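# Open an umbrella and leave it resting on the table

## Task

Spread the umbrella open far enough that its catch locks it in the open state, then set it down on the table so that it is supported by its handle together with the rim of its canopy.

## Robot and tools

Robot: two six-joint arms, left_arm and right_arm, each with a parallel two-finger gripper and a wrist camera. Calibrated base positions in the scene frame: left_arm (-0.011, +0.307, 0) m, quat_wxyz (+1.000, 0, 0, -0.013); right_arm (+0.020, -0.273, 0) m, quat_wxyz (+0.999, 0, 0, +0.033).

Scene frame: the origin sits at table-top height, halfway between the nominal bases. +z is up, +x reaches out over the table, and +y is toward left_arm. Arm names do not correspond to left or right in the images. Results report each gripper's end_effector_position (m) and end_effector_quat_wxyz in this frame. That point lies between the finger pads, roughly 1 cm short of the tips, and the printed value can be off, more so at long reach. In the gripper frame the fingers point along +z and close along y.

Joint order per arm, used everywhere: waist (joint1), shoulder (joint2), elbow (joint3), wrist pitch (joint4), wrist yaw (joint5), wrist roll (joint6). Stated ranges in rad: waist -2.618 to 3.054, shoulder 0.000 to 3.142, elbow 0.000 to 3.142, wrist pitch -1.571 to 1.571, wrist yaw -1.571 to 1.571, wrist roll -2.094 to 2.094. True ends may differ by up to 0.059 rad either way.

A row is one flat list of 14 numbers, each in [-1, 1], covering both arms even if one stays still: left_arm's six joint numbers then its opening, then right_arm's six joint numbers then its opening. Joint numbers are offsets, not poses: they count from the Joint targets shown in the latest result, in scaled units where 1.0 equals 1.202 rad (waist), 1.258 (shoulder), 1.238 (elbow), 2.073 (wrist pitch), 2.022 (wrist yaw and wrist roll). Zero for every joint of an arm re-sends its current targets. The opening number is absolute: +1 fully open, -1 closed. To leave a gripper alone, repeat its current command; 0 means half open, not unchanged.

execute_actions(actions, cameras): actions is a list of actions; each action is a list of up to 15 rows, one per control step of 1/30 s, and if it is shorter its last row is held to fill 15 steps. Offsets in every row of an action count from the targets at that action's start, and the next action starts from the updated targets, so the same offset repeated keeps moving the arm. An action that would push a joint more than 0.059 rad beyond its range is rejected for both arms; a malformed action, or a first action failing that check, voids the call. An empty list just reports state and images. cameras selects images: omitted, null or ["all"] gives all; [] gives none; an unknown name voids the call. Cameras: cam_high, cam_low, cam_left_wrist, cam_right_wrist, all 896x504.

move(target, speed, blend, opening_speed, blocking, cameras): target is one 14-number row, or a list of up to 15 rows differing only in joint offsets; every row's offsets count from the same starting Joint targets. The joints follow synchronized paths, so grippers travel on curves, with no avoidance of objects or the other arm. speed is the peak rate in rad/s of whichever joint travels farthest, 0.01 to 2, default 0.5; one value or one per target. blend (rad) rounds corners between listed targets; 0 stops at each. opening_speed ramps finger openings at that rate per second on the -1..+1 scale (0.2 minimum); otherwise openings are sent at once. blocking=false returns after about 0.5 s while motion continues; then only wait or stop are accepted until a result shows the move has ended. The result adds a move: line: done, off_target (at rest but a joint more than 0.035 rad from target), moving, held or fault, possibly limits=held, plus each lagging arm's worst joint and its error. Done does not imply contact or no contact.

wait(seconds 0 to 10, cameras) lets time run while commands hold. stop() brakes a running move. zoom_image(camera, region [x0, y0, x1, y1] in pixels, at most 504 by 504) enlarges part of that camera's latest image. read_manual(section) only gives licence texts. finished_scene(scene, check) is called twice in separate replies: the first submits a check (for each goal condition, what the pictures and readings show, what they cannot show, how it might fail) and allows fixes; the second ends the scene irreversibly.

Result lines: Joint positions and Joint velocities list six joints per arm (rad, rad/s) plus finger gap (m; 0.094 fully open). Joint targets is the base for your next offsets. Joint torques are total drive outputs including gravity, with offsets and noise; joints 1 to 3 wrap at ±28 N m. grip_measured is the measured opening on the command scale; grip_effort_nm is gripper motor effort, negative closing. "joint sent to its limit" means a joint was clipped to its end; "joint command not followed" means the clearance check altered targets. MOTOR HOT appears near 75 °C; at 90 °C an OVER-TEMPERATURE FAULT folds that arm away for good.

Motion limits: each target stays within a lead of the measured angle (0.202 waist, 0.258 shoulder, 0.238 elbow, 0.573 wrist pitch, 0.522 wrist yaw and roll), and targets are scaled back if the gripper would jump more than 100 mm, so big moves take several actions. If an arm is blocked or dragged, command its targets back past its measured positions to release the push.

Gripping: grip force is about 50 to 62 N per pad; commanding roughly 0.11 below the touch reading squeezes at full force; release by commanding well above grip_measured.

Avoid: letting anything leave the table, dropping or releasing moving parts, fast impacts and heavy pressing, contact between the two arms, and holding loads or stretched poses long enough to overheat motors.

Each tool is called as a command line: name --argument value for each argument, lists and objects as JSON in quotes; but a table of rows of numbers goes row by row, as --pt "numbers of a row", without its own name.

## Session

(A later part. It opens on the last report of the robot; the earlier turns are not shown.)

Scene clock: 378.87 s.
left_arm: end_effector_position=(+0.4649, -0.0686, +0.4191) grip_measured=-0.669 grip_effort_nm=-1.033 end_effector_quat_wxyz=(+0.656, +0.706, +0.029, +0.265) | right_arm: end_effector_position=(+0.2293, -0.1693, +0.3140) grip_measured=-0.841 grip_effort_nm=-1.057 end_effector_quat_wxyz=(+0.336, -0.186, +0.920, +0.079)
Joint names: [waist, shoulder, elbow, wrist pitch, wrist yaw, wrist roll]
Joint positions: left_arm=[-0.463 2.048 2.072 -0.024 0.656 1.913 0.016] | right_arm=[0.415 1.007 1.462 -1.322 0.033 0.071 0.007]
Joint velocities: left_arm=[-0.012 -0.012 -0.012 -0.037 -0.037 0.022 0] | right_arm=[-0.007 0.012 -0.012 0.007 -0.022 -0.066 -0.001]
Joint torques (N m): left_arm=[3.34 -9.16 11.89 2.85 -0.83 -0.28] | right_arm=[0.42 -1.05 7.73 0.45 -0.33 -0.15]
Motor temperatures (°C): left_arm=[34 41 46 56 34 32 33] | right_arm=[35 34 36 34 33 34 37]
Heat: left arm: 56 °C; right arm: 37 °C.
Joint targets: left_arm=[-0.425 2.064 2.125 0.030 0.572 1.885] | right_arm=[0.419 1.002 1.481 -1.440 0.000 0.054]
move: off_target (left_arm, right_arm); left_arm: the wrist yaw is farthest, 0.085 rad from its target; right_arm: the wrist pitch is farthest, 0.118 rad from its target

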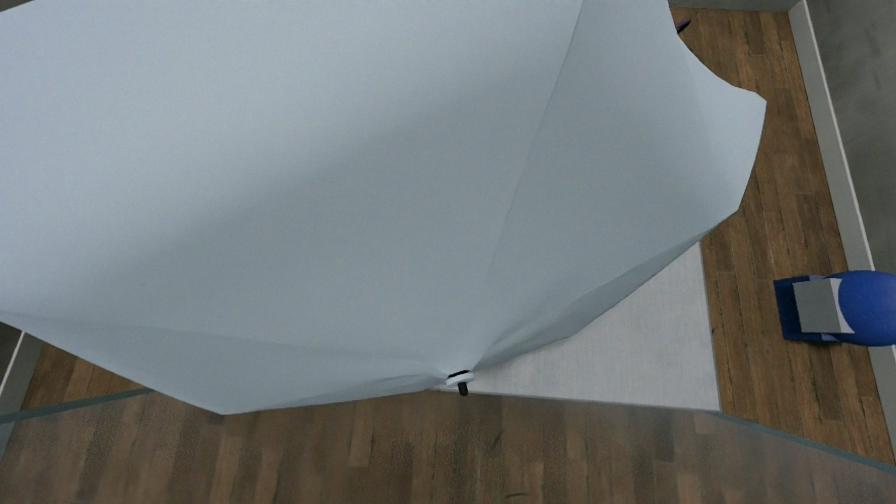

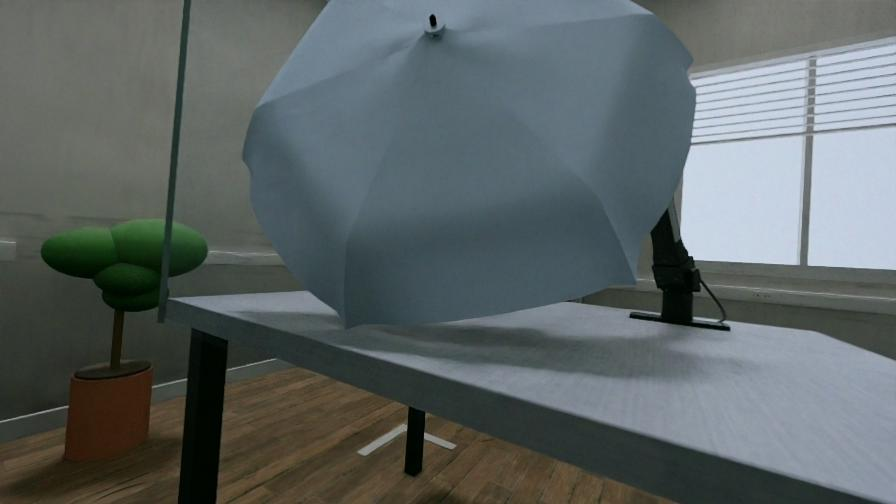

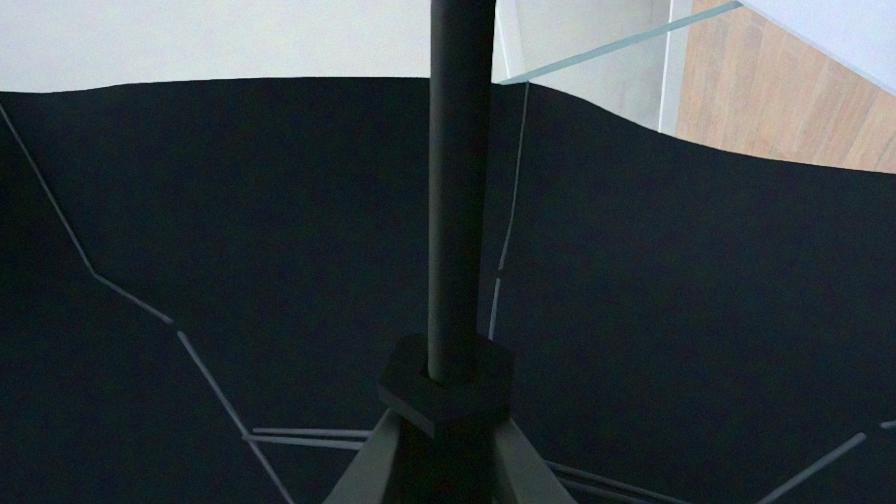

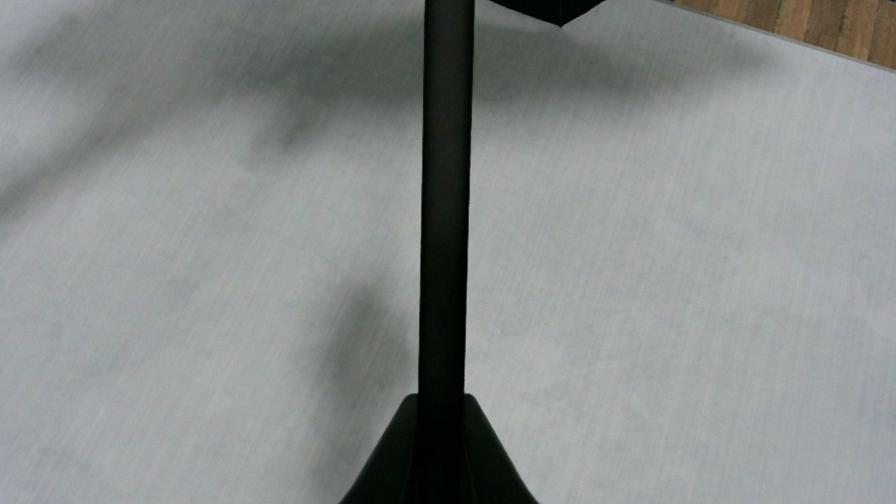

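move --target '[0.0079, 0.0234, 0.0549, -0.0188, -0.0168, 0, -0.75, 0, -0.068, -0.0139, -0.0328, 0, 0, -0.97]' --speed 0.12

Scene clock: 384.77 s.
left_arm: end_effector_position=(+0.4626, -0.0705, +0.4314) grip_measured=-0.670 grip_effort_nm=-1.033 end_effector_quat_wxyz=(+0.661, +0.703, +0.019, +0.262) | right_arm: end_effector_position=(+0.2162, -0.1762, +0.3237) grip_measured=-0.841 grip_effort_nm=-1.062 end_effector_quat_wxyz=(+0.356, -0.184, +0.912, +0.085)
Joint names: [waist, shoulder, elbow, wrist pitch, wrist yaw, wrist roll]
Joint positions: left_arm=[-0.463 2.069 2.145 -0.064 0.678 1.912 0.016] | right_arm=[0.415 0.947 1.462 -1.337 0.033 0.071 0.007]
Joint velocities: left_arm=[0.012 0.002 -0.002 -0.007 0.007 -0.037 0] | right_arm=[0.007 -0.012 0.012 0.007 -0.037 0.007 0.001]
Joint torques (N m): left_arm=[4.16 -8.62 11.36 2.83 -1.38 -0.26] | right_arm=[0.42 -2.55 6 0.02 -0.34 -0.15]
Motor temperatures (°C): left_arm=[34 41 47 57 34 32 33] | right_arm=[35 34 36 34 33 34 37]
Heat: left arm: 57 °C; right arm: 37 °C.
Joint targets: left_arm=[-0.415 2.094 2.193 -0.009 0.538 1.885] | right_arm=[0.419 0.917 1.464 -1.508 0.000 0.054]
move: off_target (left_arm, right_arm); left_arm: the wrist yaw is farthest, 0.140 rad from its target; right_arm: the wrist pitch is farthest, 0.171 rad from its target

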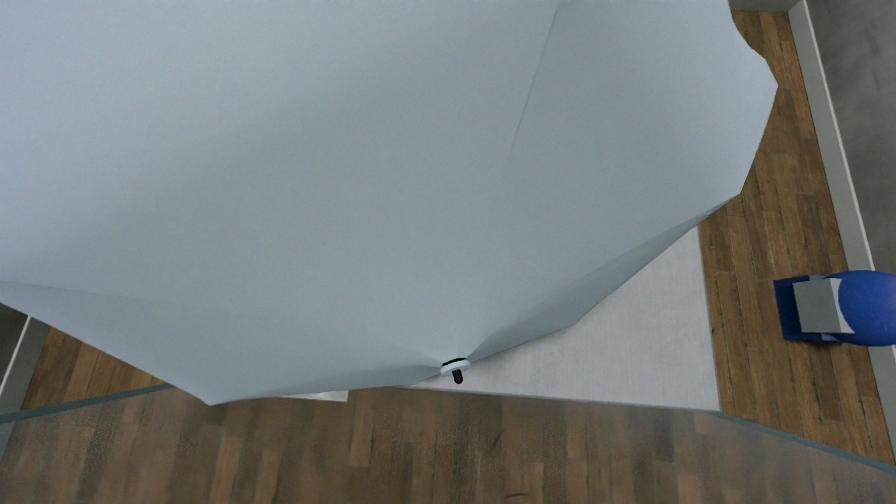

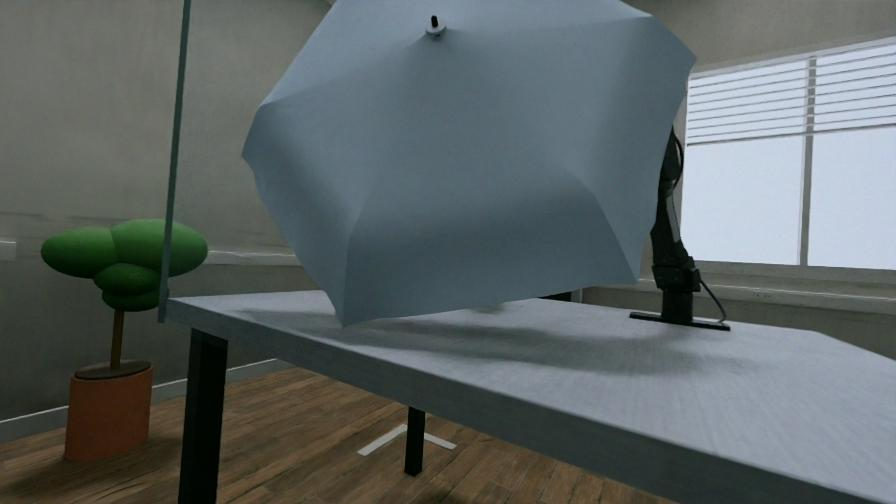

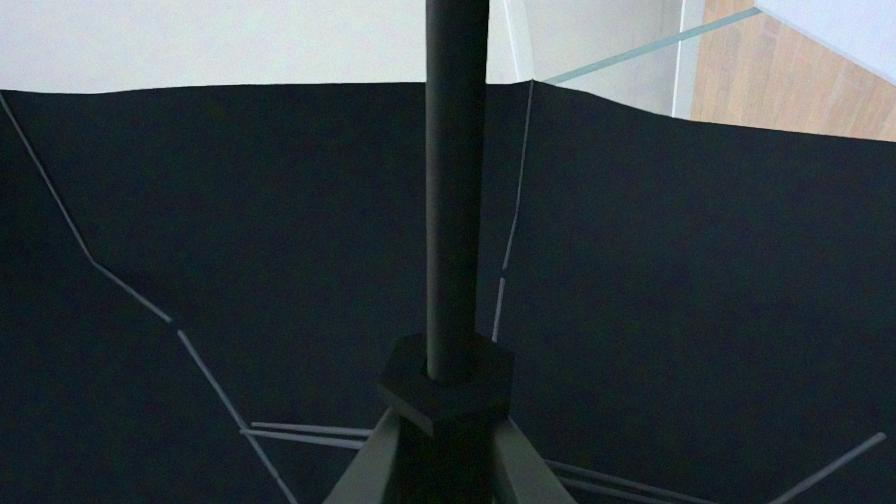

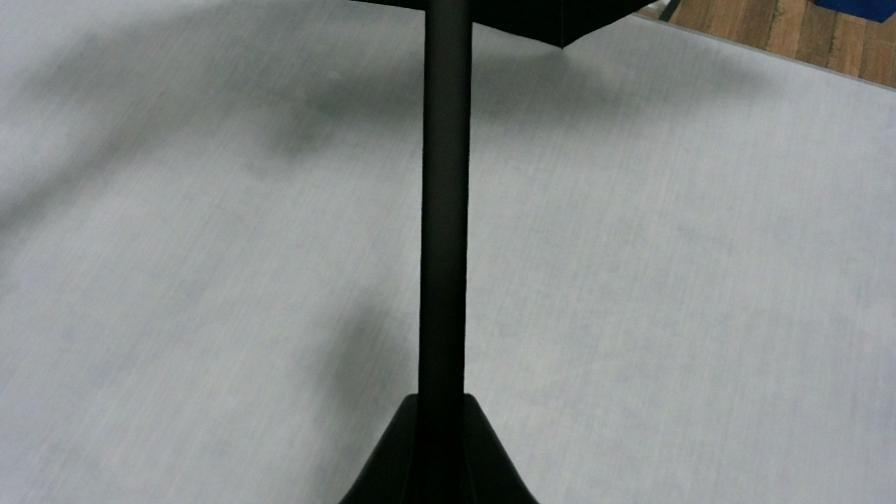

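move --target '[-0.0037, 0.004, 0.0267, -0.0193, -0.0346, 0, -0.75, 0, -0.0537, -0.0048, -0.0304, 0, 0, -0.97]' --speed 0.12

Scene clock: 390.33 s.
left_arm: end_effector_position=(+0.4539, -0.0769, +0.4374) grip_measured=-0.670 grip_effort_nm=-1.023 end_effector_quat_wxyz=(+0.661, +0.706, +0.015, +0.252) | right_arm: end_effector_position=(+0.2007, -0.1845, +0.3278) grip_measured=-0.841 grip_effort_nm=-1.062 end_effector_quat_wxyz=(+0.364, -0.181, +0.909, +0.088)
Joint names: [waist, shoulder, elbow, wrist pitch, wrist yaw, wrist roll]
Joint positions: left_arm=[-0.478 2.071 2.181 -0.108 0.682 1.912 0.016] | right_arm=[0.415 0.893 1.462 -1.373 0.034 0.075 0.007]
Joint velocities: left_arm=[-0.002 -0.002 -0.007 -0.007 -0.037 0.007 0] | right_arm=[0.007 -0.002 -0.007 0.037 0.007 -0.037 0]
Joint torques (N m): left_arm=[5.11 -8.34 11.04 2.86 -2.11 -0.25] | right_arm=[0.44 -3.14 5.29 -0.17 -0.36 -0.18]
Motor temperatures (°C): left_arm=[34 41 47 56 35 32 33] | right_arm=[35 34 36 34 33 34 38]
Heat: left arm: 56 °C; right arm: 38 °C.
Joint targets: left_arm=[-0.420 2.099 2.226 -0.049 0.468 1.885] | right_arm=[0.419 0.849 1.458 -1.565 0.000 0.054]
joint sent to its limit (right arm) — the wrist pitch, lower limit.
move: off_target (left_arm, right_arm); left_arm: the wrist yaw is farthest, 0.214 rad from its target; right_arm: the wrist pitch is farthest, 0.198 rad from its target

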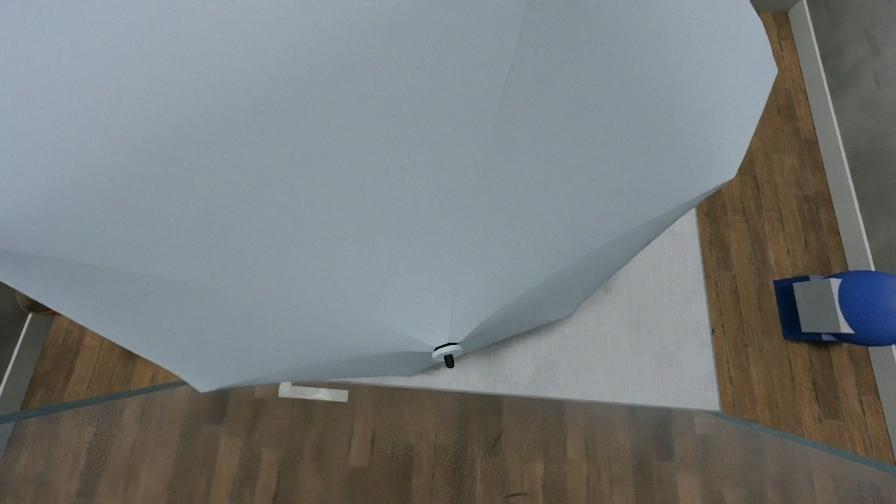

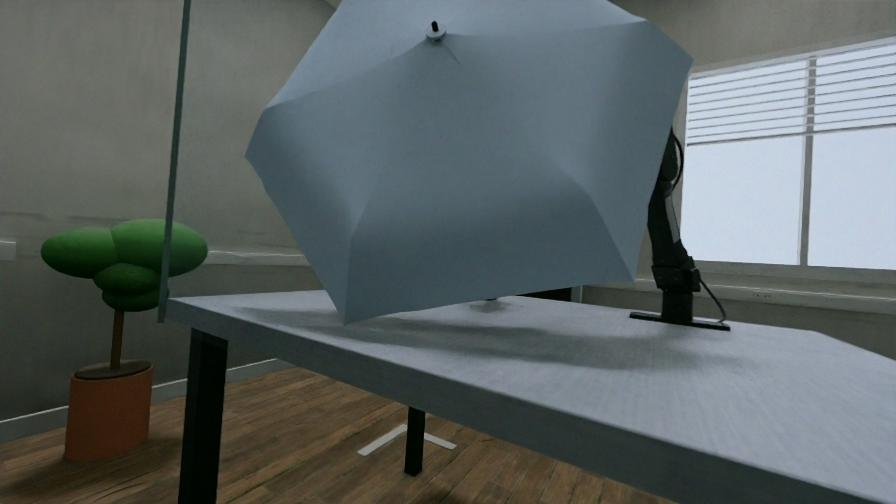

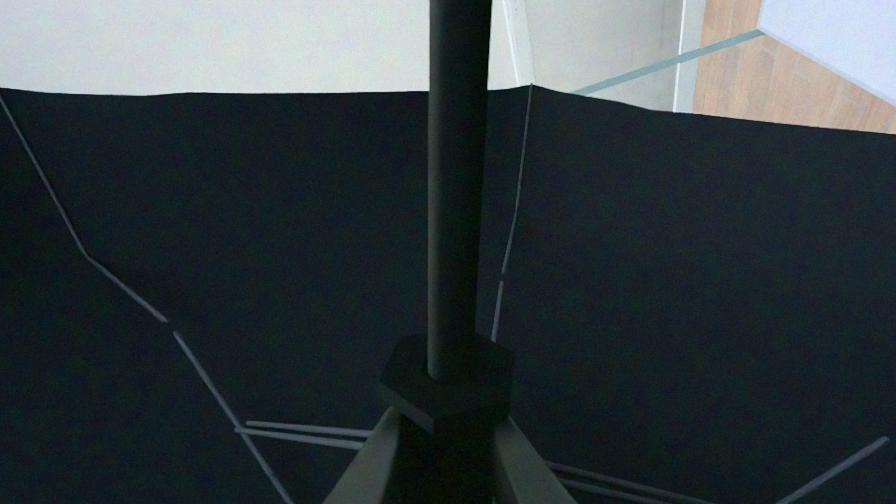

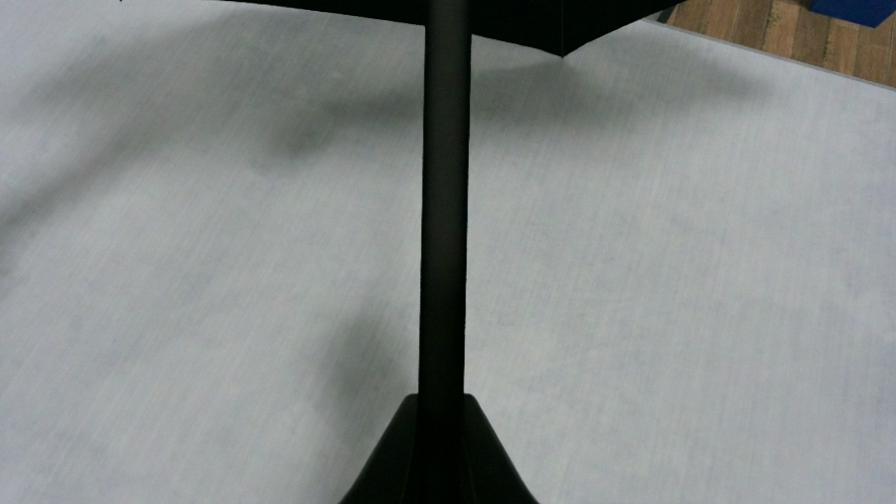

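move --pt "-0.0067 -0.0628 -0.2423 0.1061 -0.0163 0 -0.75 0 -0.0914 -0.2003 0.0642 0 0 -0.97" --pt "-0.0133 -0.0684 -0.395 0.1937 -0.0326 0 -0.75 0 -0.1717 -0.3805 0.123 0 0 -0.97" --blend 0.1 --speed 0.25

Scene clock: 407.30 s.
left_arm: end_effector_position=(+0.4437, -0.0815, +0.4016) grip_measured=-0.748 grip_effort_nm=-0.115 end_effector_quat_wxyz=(+0.694, +0.652, -0.024, +0.304) | right_arm: end_effector_position=(+0.2048, -0.1843, +0.2603) grip_measured=-0.841 grip_effort_nm=-1.057 end_effector_quat_wxyz=(+0.404, -0.173, +0.893, +0.095)
Joint names: [waist, shoulder, elbow, wrist pitch, wrist yaw, wrist roll]
Joint positions: left_arm=[-0.498 1.994 1.765 0.417 0.662 1.904 0.012] | right_arm=[0.415 0.653 1.022 -1.084 0.044 0.079 0.007]
Joint velocities: left_arm=[-0.002 0.007 0.002 -0.022 -0.066 -0.007 -0.001] | right_arm=[-0.017 -0.012 -0.007 -0.051 -0.007 -0.022 0]
Joint torques (N m): left_arm=[5.45 -8.66 5.49 1.49 -2.63 -0.17] | right_arm=[0.43 -0.38 3.64 -0.38 -0.46 -0.22]
Motor temperatures (°C): left_arm=[35 41 45 55 38 32 33] | right_arm=[35 34 36 34 33 34 38]
Heat: left arm: 55 °C; right arm: 38 °C.
Joint targets: left_arm=[-0.436 2.012 1.737 0.353 0.401 1.885] | right_arm=[0.419 0.633 0.987 -1.311 0.001 0.054]
move: off_target (left_arm, right_arm); left_arm: the wrist yaw is farthest, 0.260 rad from its target; right_arm: the wrist pitch is farthest, 0.226 rad from its target

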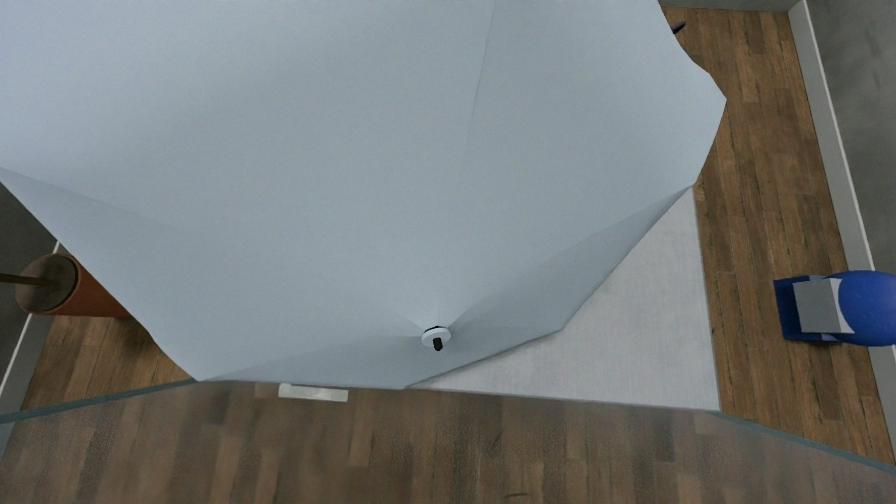

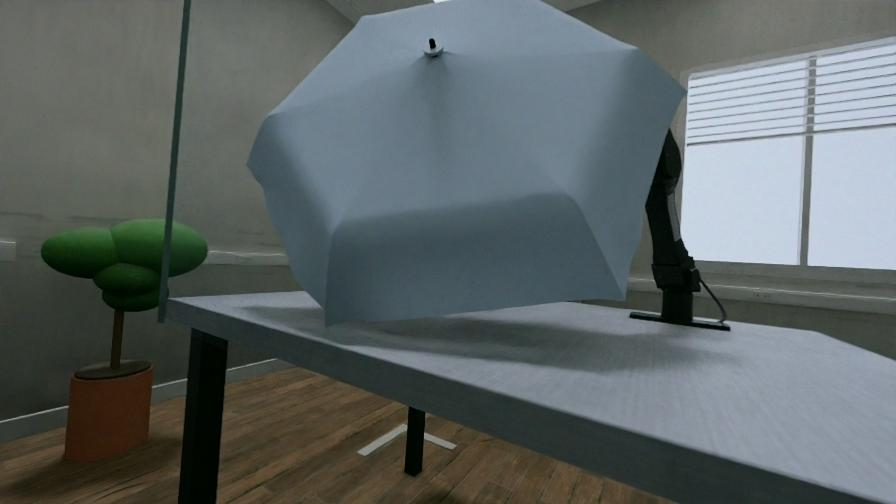

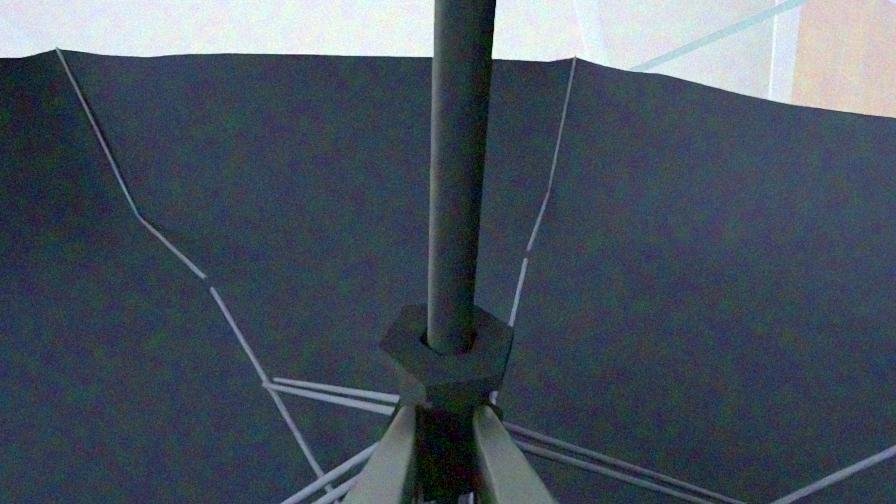

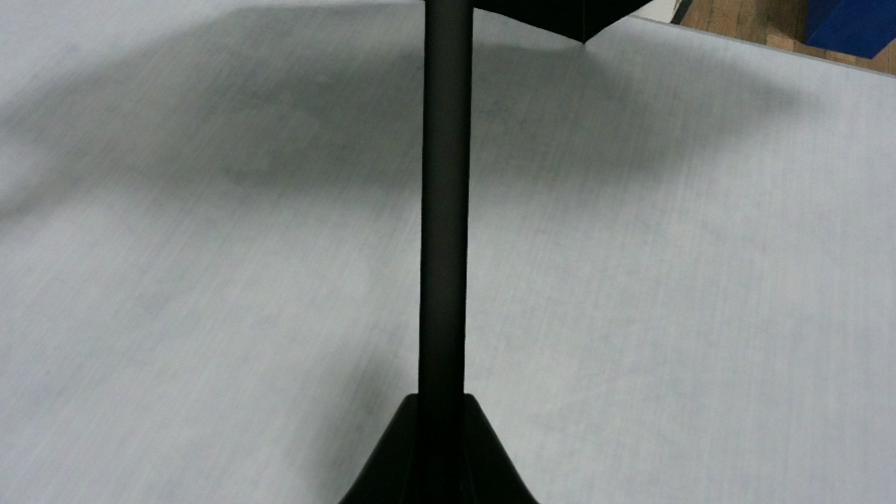

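execute_actions --actions '[]'

Scene clock: 415.67 s.
left_arm: end_effector_position=(+0.4438, -0.0815, +0.4015) grip_measured=-0.748 grip_effort_nm=-0.120 end_effector_quat_wxyz=(+0.694, +0.652, -0.024, +0.304) | right_arm: end_effector_position=(+0.2050, -0.1843, +0.2604) grip_measured=-0.841 grip_effort_nm=-1.062 end_effector_quat_wxyz=(+0.404, -0.173, +0.893, +0.096)
Joint names: [waist, shoulder, elbow, wrist pitch, wrist yaw, wrist roll]
Joint positions: left_arm=[-0.498 1.994 1.764 0.418 0.662 1.904 0.012] | right_arm=[0.415 0.653 1.022 -1.083 0.044 0.079 0.007]
Joint velocities: left_arm=[0.012 0.002 0.002 0.022 -0.037 -0.007 -0.001] | right_arm=[-0.007 -0.002 0.002 0.007 -0.081 -0.081 0]
Joint torques (N m): left_arm=[5.45 -8.66 5.53 1.51 -2.63 -0.17] | right_arm=[0.44 -0.46 3.62 -0.38 -0.46 -0.22]
Motor temperatures (°C): left_arm=[35 41 44 53 41 32 33] | right_arm=[35 34 36 34 33 34 38]
Heat: left arm: 53 °C; right arm: 38 °C.
Joint targets: left_arm=[-0.436 2.012 1.736 0.353 0.402 1.885] | right_arm=[0.419 0.633 0.987 -1.311 0.001 0.054]
Tool commands: left_gripper/opening=-0.75 right_gripper/opening=-0.97

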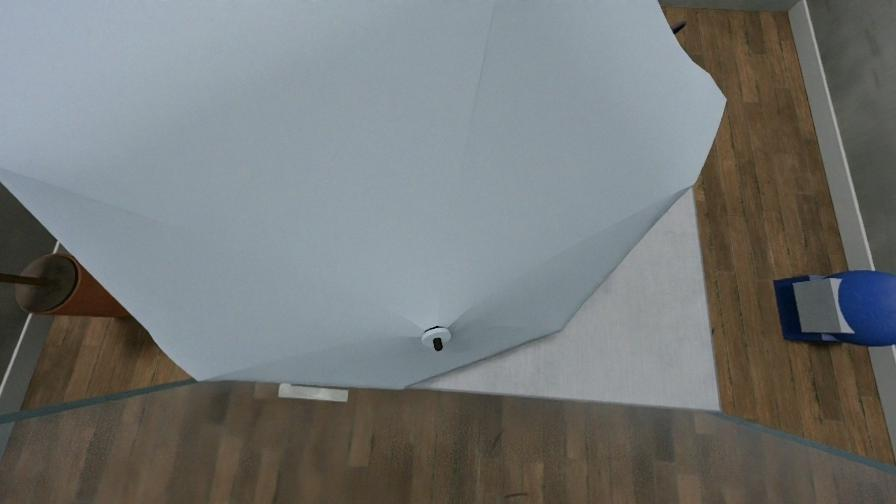

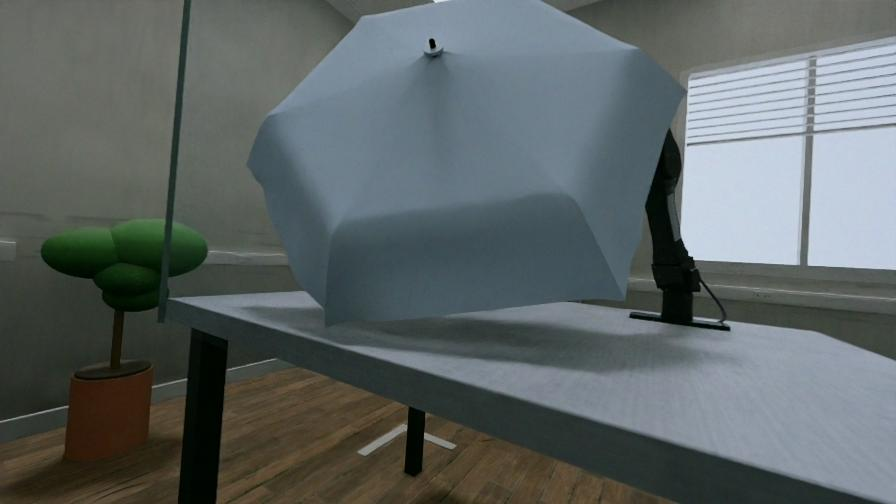

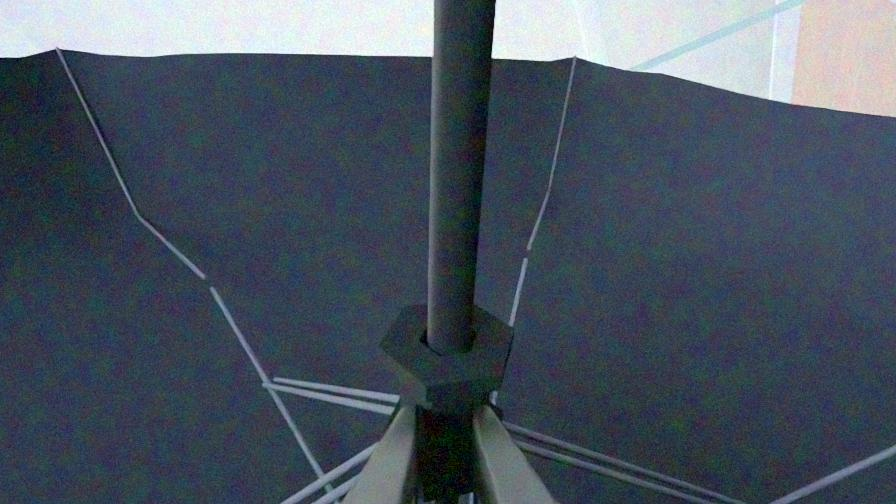

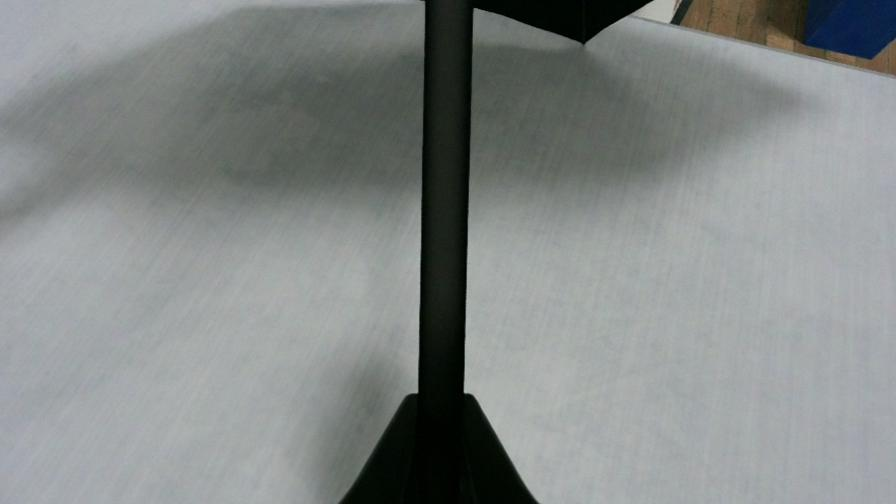

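zoom_image --camera "cam_left_wrist" --region '[200, 260, 700, 504]'

zoom_image --camera "cam_left_wrist" --region '[360, 350, 540, 504]'

Scaled by 1.008 from the camera's 896x504 image, which has a finer 1280x720 frame.

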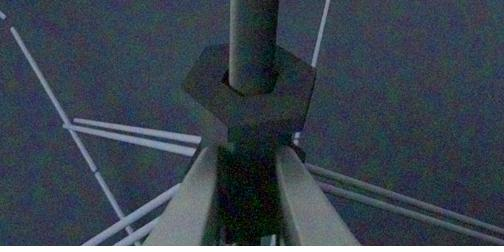

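Scaled by 2.800 from the camera's 896x504 image, which has a finer 1280x720 frame.

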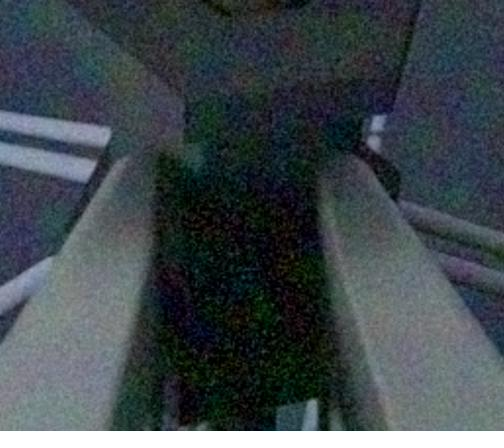

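move --target '[0.0377, 0.0596, 0.1325, -0.0396, -0.0148, 0, -0.75, 0.0158, -0.0471, -0.0262, -0.0350, 0.0094, 0, -0.97]' --speed 0.2

Scene clock: 446.13 s.
left_arm: end_effector_position=(+0.4360, -0.0903, +0.4045) grip_measured=-0.748 grip_effort_nm=-0.115 end_effector_quat_wxyz=(+0.696, +0.666, -0.046, +0.265) | right_arm: end_effector_position=(+0.1978, -0.1902, +0.2575) grip_measured=-0.841 grip_effort_nm=-1.057 end_effector_quat_wxyz=(+0.415, -0.171, +0.889, +0.091)
Joint names: [waist, shoulder, elbow, wrist pitch, wrist yaw, wrist roll]
Joint positions: left_arm=[-0.498 2.021 1.855 0.315 0.747 1.904 0.012] | right_arm=[0.423 0.597 0.99 -1.087 0.064 0.079 0.007]
Joint velocities: left_arm=[-0.007 -0.002 -0.012 0.066 -0.051 -0.022 0] | right_arm=[0.007 0.007 0.007 0.022 -0.022 0.007 0.001]
Joint torques (N m): left_arm=[6.79 -6.82 10.41 1.83 -2.71 -0.11] | right_arm=[1.52 -0.32 3.43 -1 -0.47 -0.23]
Motor temperatures (°C): left_arm=[35 41 44 51 45 32 32] | right_arm=[35 34 36 34 33 34 38]
Heat: left arm: 51 °C; right arm: 38 °C.
Joint targets: left_arm=[-0.420 2.069 1.888 0.283 0.476 1.890] | right_arm=[0.439 0.574 0.954 -1.383 0.019 0.054]
move: off_target (left_arm, right_arm); left_arm: the wrist yaw is farthest, 0.374 rad from its target; right_arm: the wrist pitch is farthest, 0.297 rad from its target

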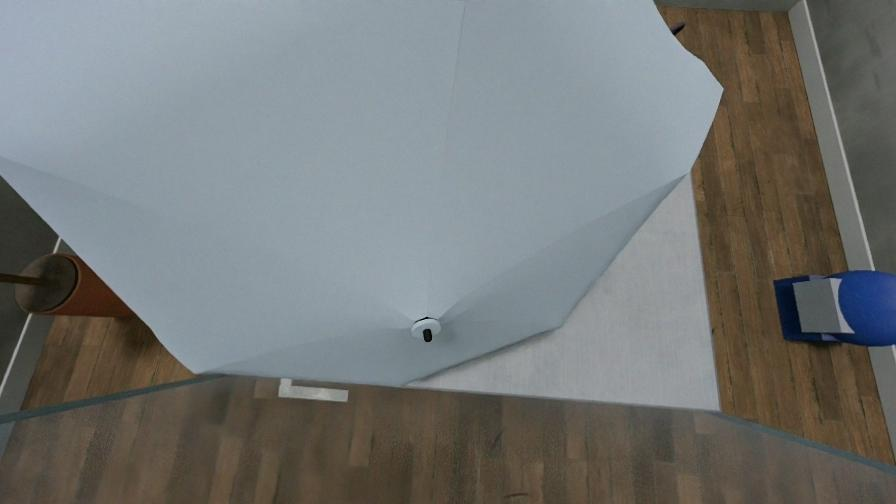

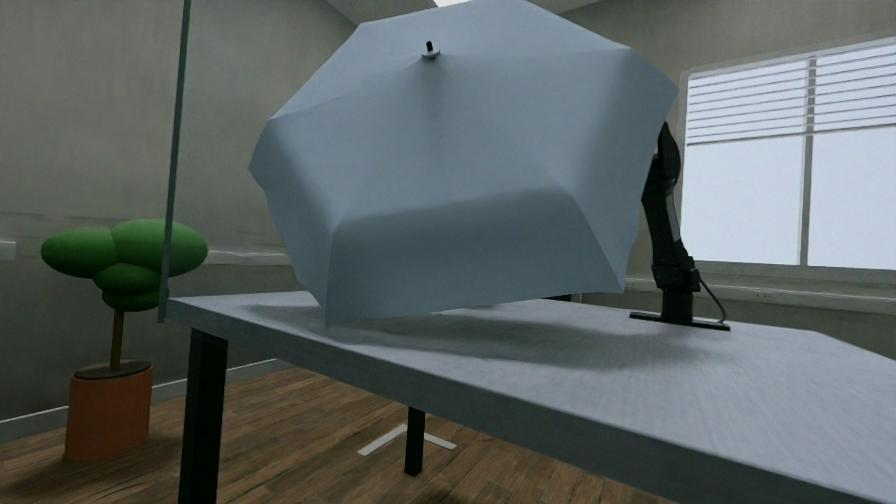

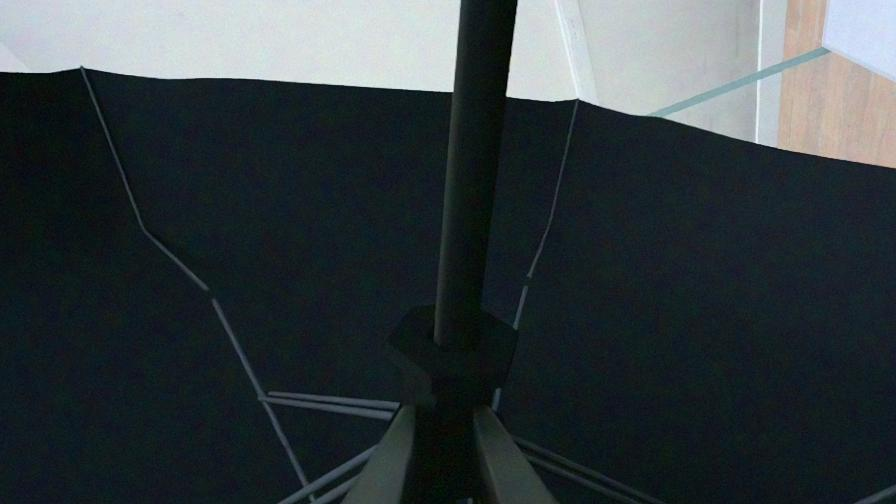

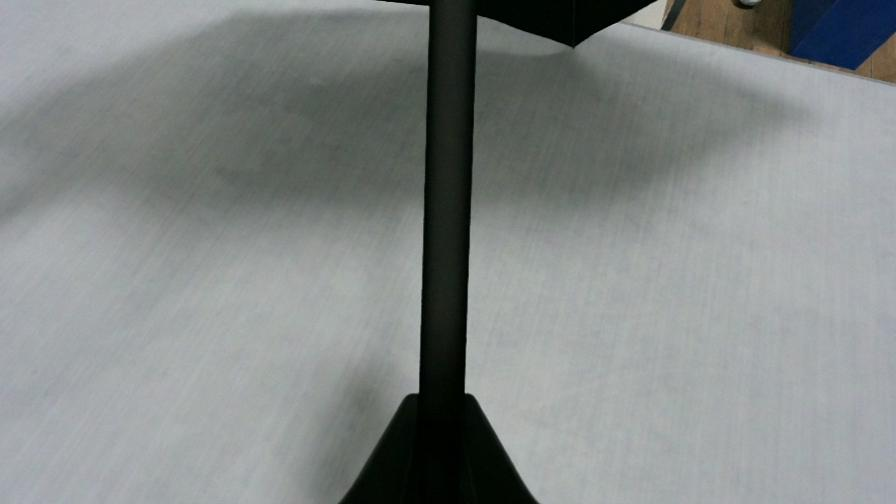

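move --target '[0.025, 0.0397, 0.0889, -0.0265, -0.0247, 0, -0.75, 0, 0, 0, -0.0627, 0, 0, -0.97]' --speed 0.2

Scene clock: 478.23 s.
left_arm: end_effector_position=(+0.4407, -0.0955, +0.4087) grip_measured=-0.748 grip_effort_nm=-0.085 end_effector_quat_wxyz=(+0.694, +0.671, -0.048, +0.255) | right_arm: end_effector_position=(+0.1986, -0.1899, +0.2585) grip_measured=-0.841 grip_effort_nm=-1.067 end_effector_quat_wxyz=(+0.417, -0.164, +0.889, +0.095)
Joint names: [waist, shoulder, elbow, wrist pitch, wrist yaw, wrist roll]
Joint positions: left_arm=[-0.498 2.061 1.946 0.245 0.763 1.904 0.012] | right_arm=[0.423 0.597 0.99 -1.082 0.064 0.095 0.007]
Joint velocities: left_arm=[-0.017 0.012 0.012 -0.022 -0.022 0.007 0.001] | right_arm=[-0.007 0.017 0.017 -0.007 -0.007 0.007 0.001]
Joint torques (N m): left_arm=[7.24 -7.27 10.92 1.99 -2.62 -0.08] | right_arm=[1.37 -0.12 3.86 -1.71 -0.41 -0.32]
Motor temperatures (°C): left_arm=[36 40 46 49 49 32 32] | right_arm=[35 34 35 36 33 34 38]
Heat: left arm: 49 °C; right arm: 38 °C.
Joint targets: left_arm=[-0.415 2.106 1.986 0.232 0.503 1.893] | right_arm=[0.436 0.577 0.959 -1.454 0.026 0.060]
move: off_target (left_arm, right_arm); left_arm: the wrist yaw is farthest, 0.337 rad from its target; right_arm: the wrist pitch is farthest, 0.431 rad from its target

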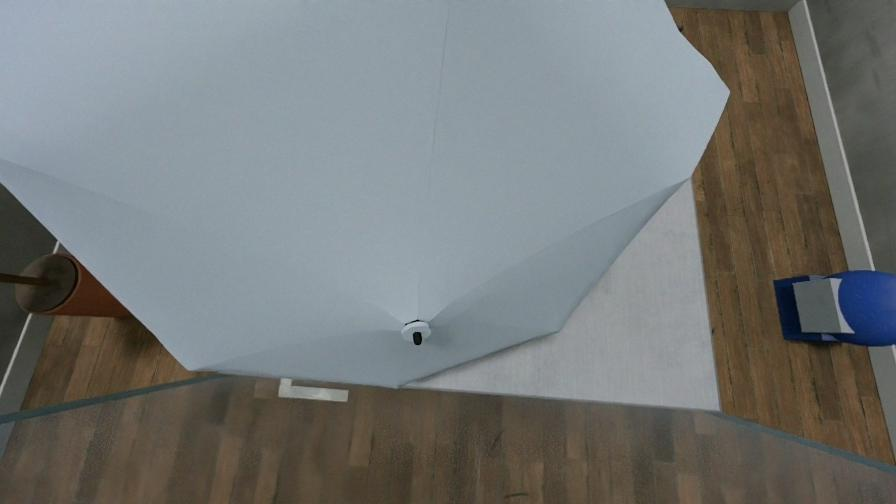

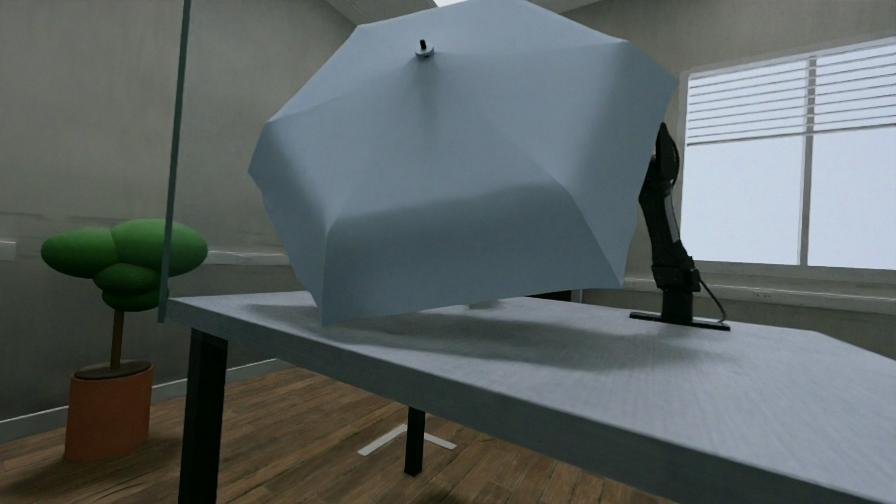

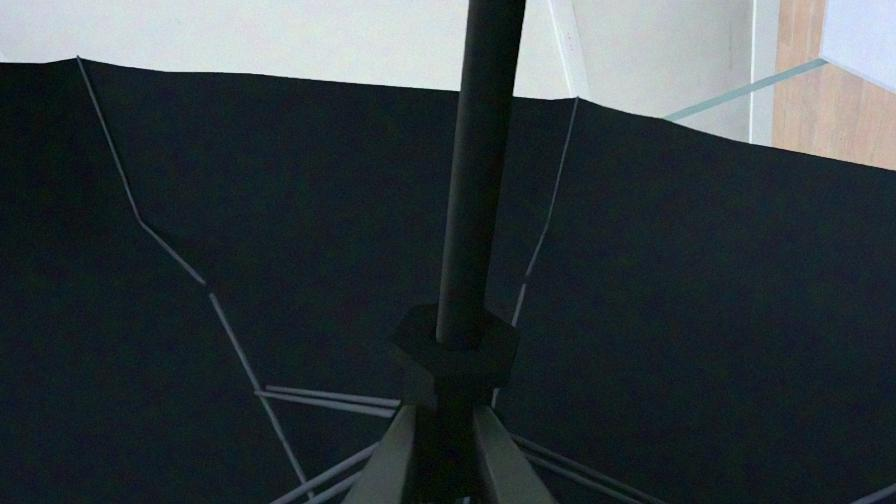

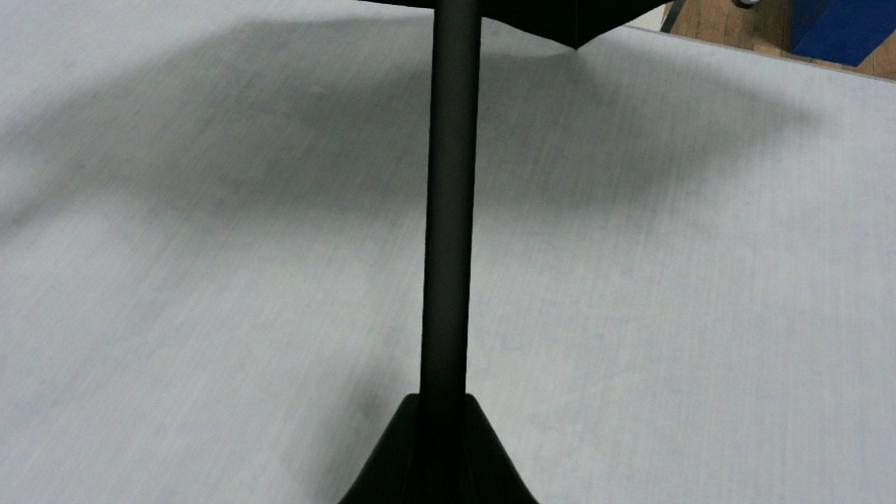

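move --target '[-0.069, -0.0358, -0.0323, 0.0063, 0.1286, 0.0054, -0.75, 0, 0, 0, 0.1466, 0, 0, -0.97]' --speed 0.2

Scene clock: 485.47 s.
left_arm: end_effector_position=(+0.4345, -0.1008, +0.4089) grip_measured=-0.749 grip_effort_nm=-0.071 end_effector_quat_wxyz=(+0.696, +0.671, -0.057, +0.249) | right_arm: end_effector_position=(+0.1999, -0.1892, +0.2581) grip_measured=-0.841 grip_effort_nm=-1.057 end_effector_quat_wxyz=(+0.418, -0.161, +0.889, +0.097)
Joint names: [waist, shoulder, elbow, wrist pitch, wrist yaw, wrist roll]
Joint positions: left_arm=[-0.509 2.061 1.946 0.246 0.774 1.906 0.012] | right_arm=[0.423 0.597 0.984 -1.072 0.064 0.101 0.007]
Joint velocities: left_arm=[-0.022 0.002 0.007 -0.007 -0.066 0.007 0] | right_arm=[-0.022 -0.017 -0.007 -0.037 -0.051 -0.007 0]
Joint torques (N m): left_arm=[0.96 -10.48 7.56 2.14 -0.16 0.03] | right_arm=[1.31 -0.1 4.38 1.01 -0.4 -0.39]
Motor temperatures (°C): left_arm=[36 40 45 49 48 32 32] | right_arm=[35 34 35 36 33 34 38]
Heat: left arm: 49 °C; right arm: 38 °C.
Joint targets: left_arm=[-0.498 2.061 1.946 0.245 0.763 1.904] | right_arm=[0.436 0.577 0.959 -1.150 0.026 0.060]
move: off_target (right_arm); right_arm: the wrist pitch is farthest, 0.078 rad from its target

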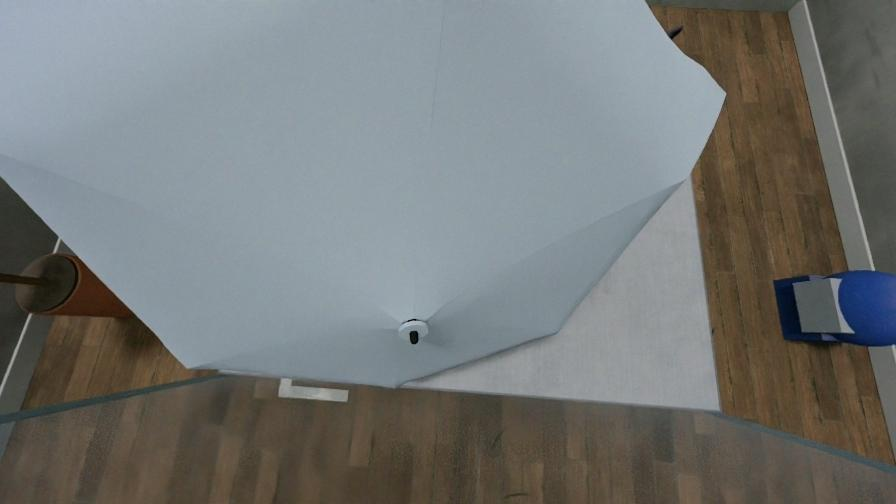

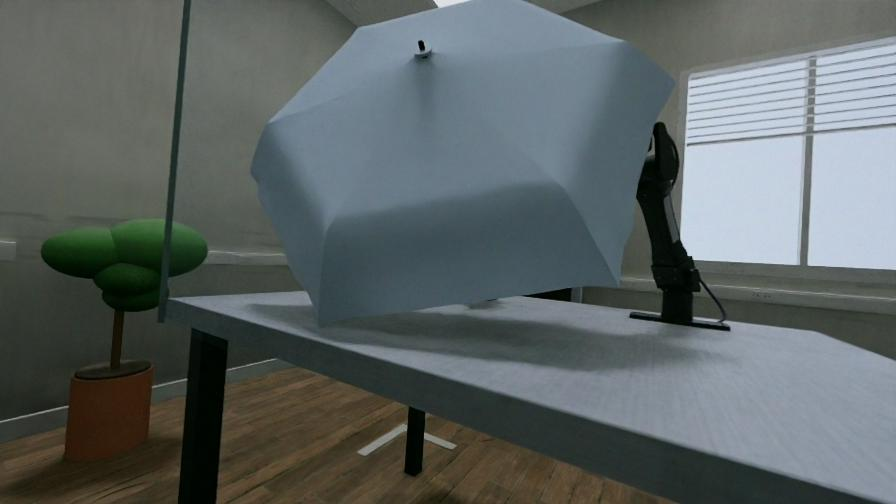

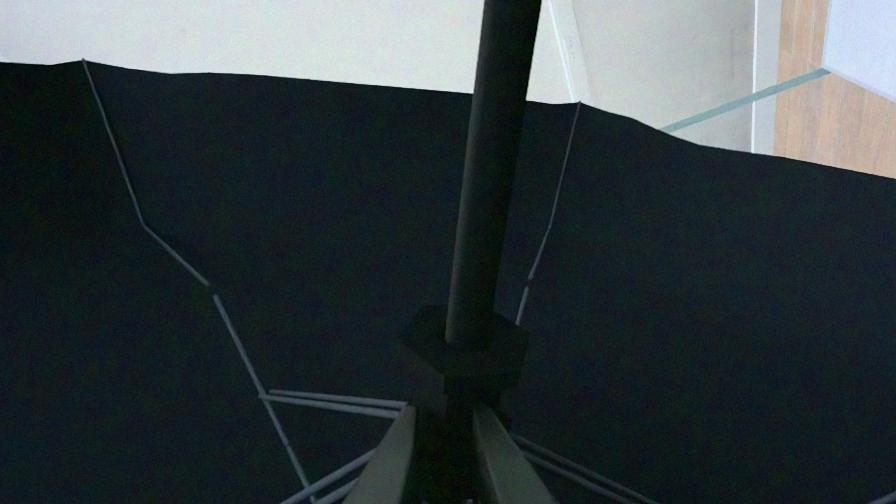

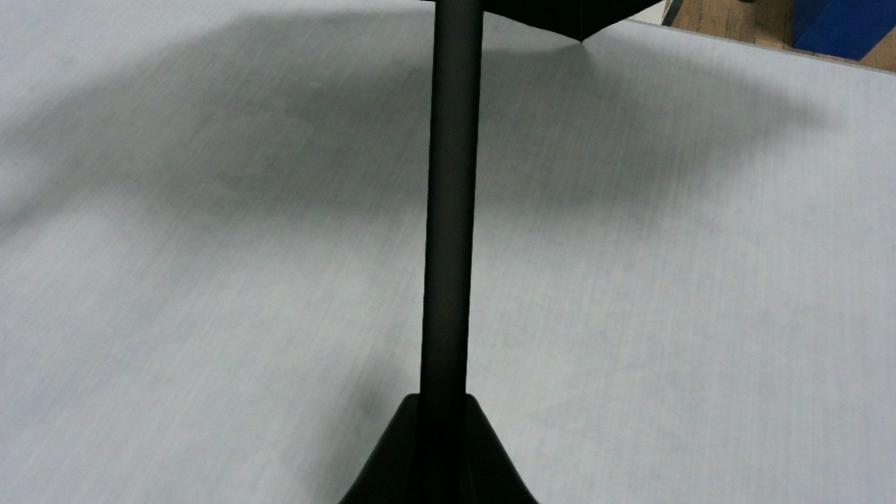

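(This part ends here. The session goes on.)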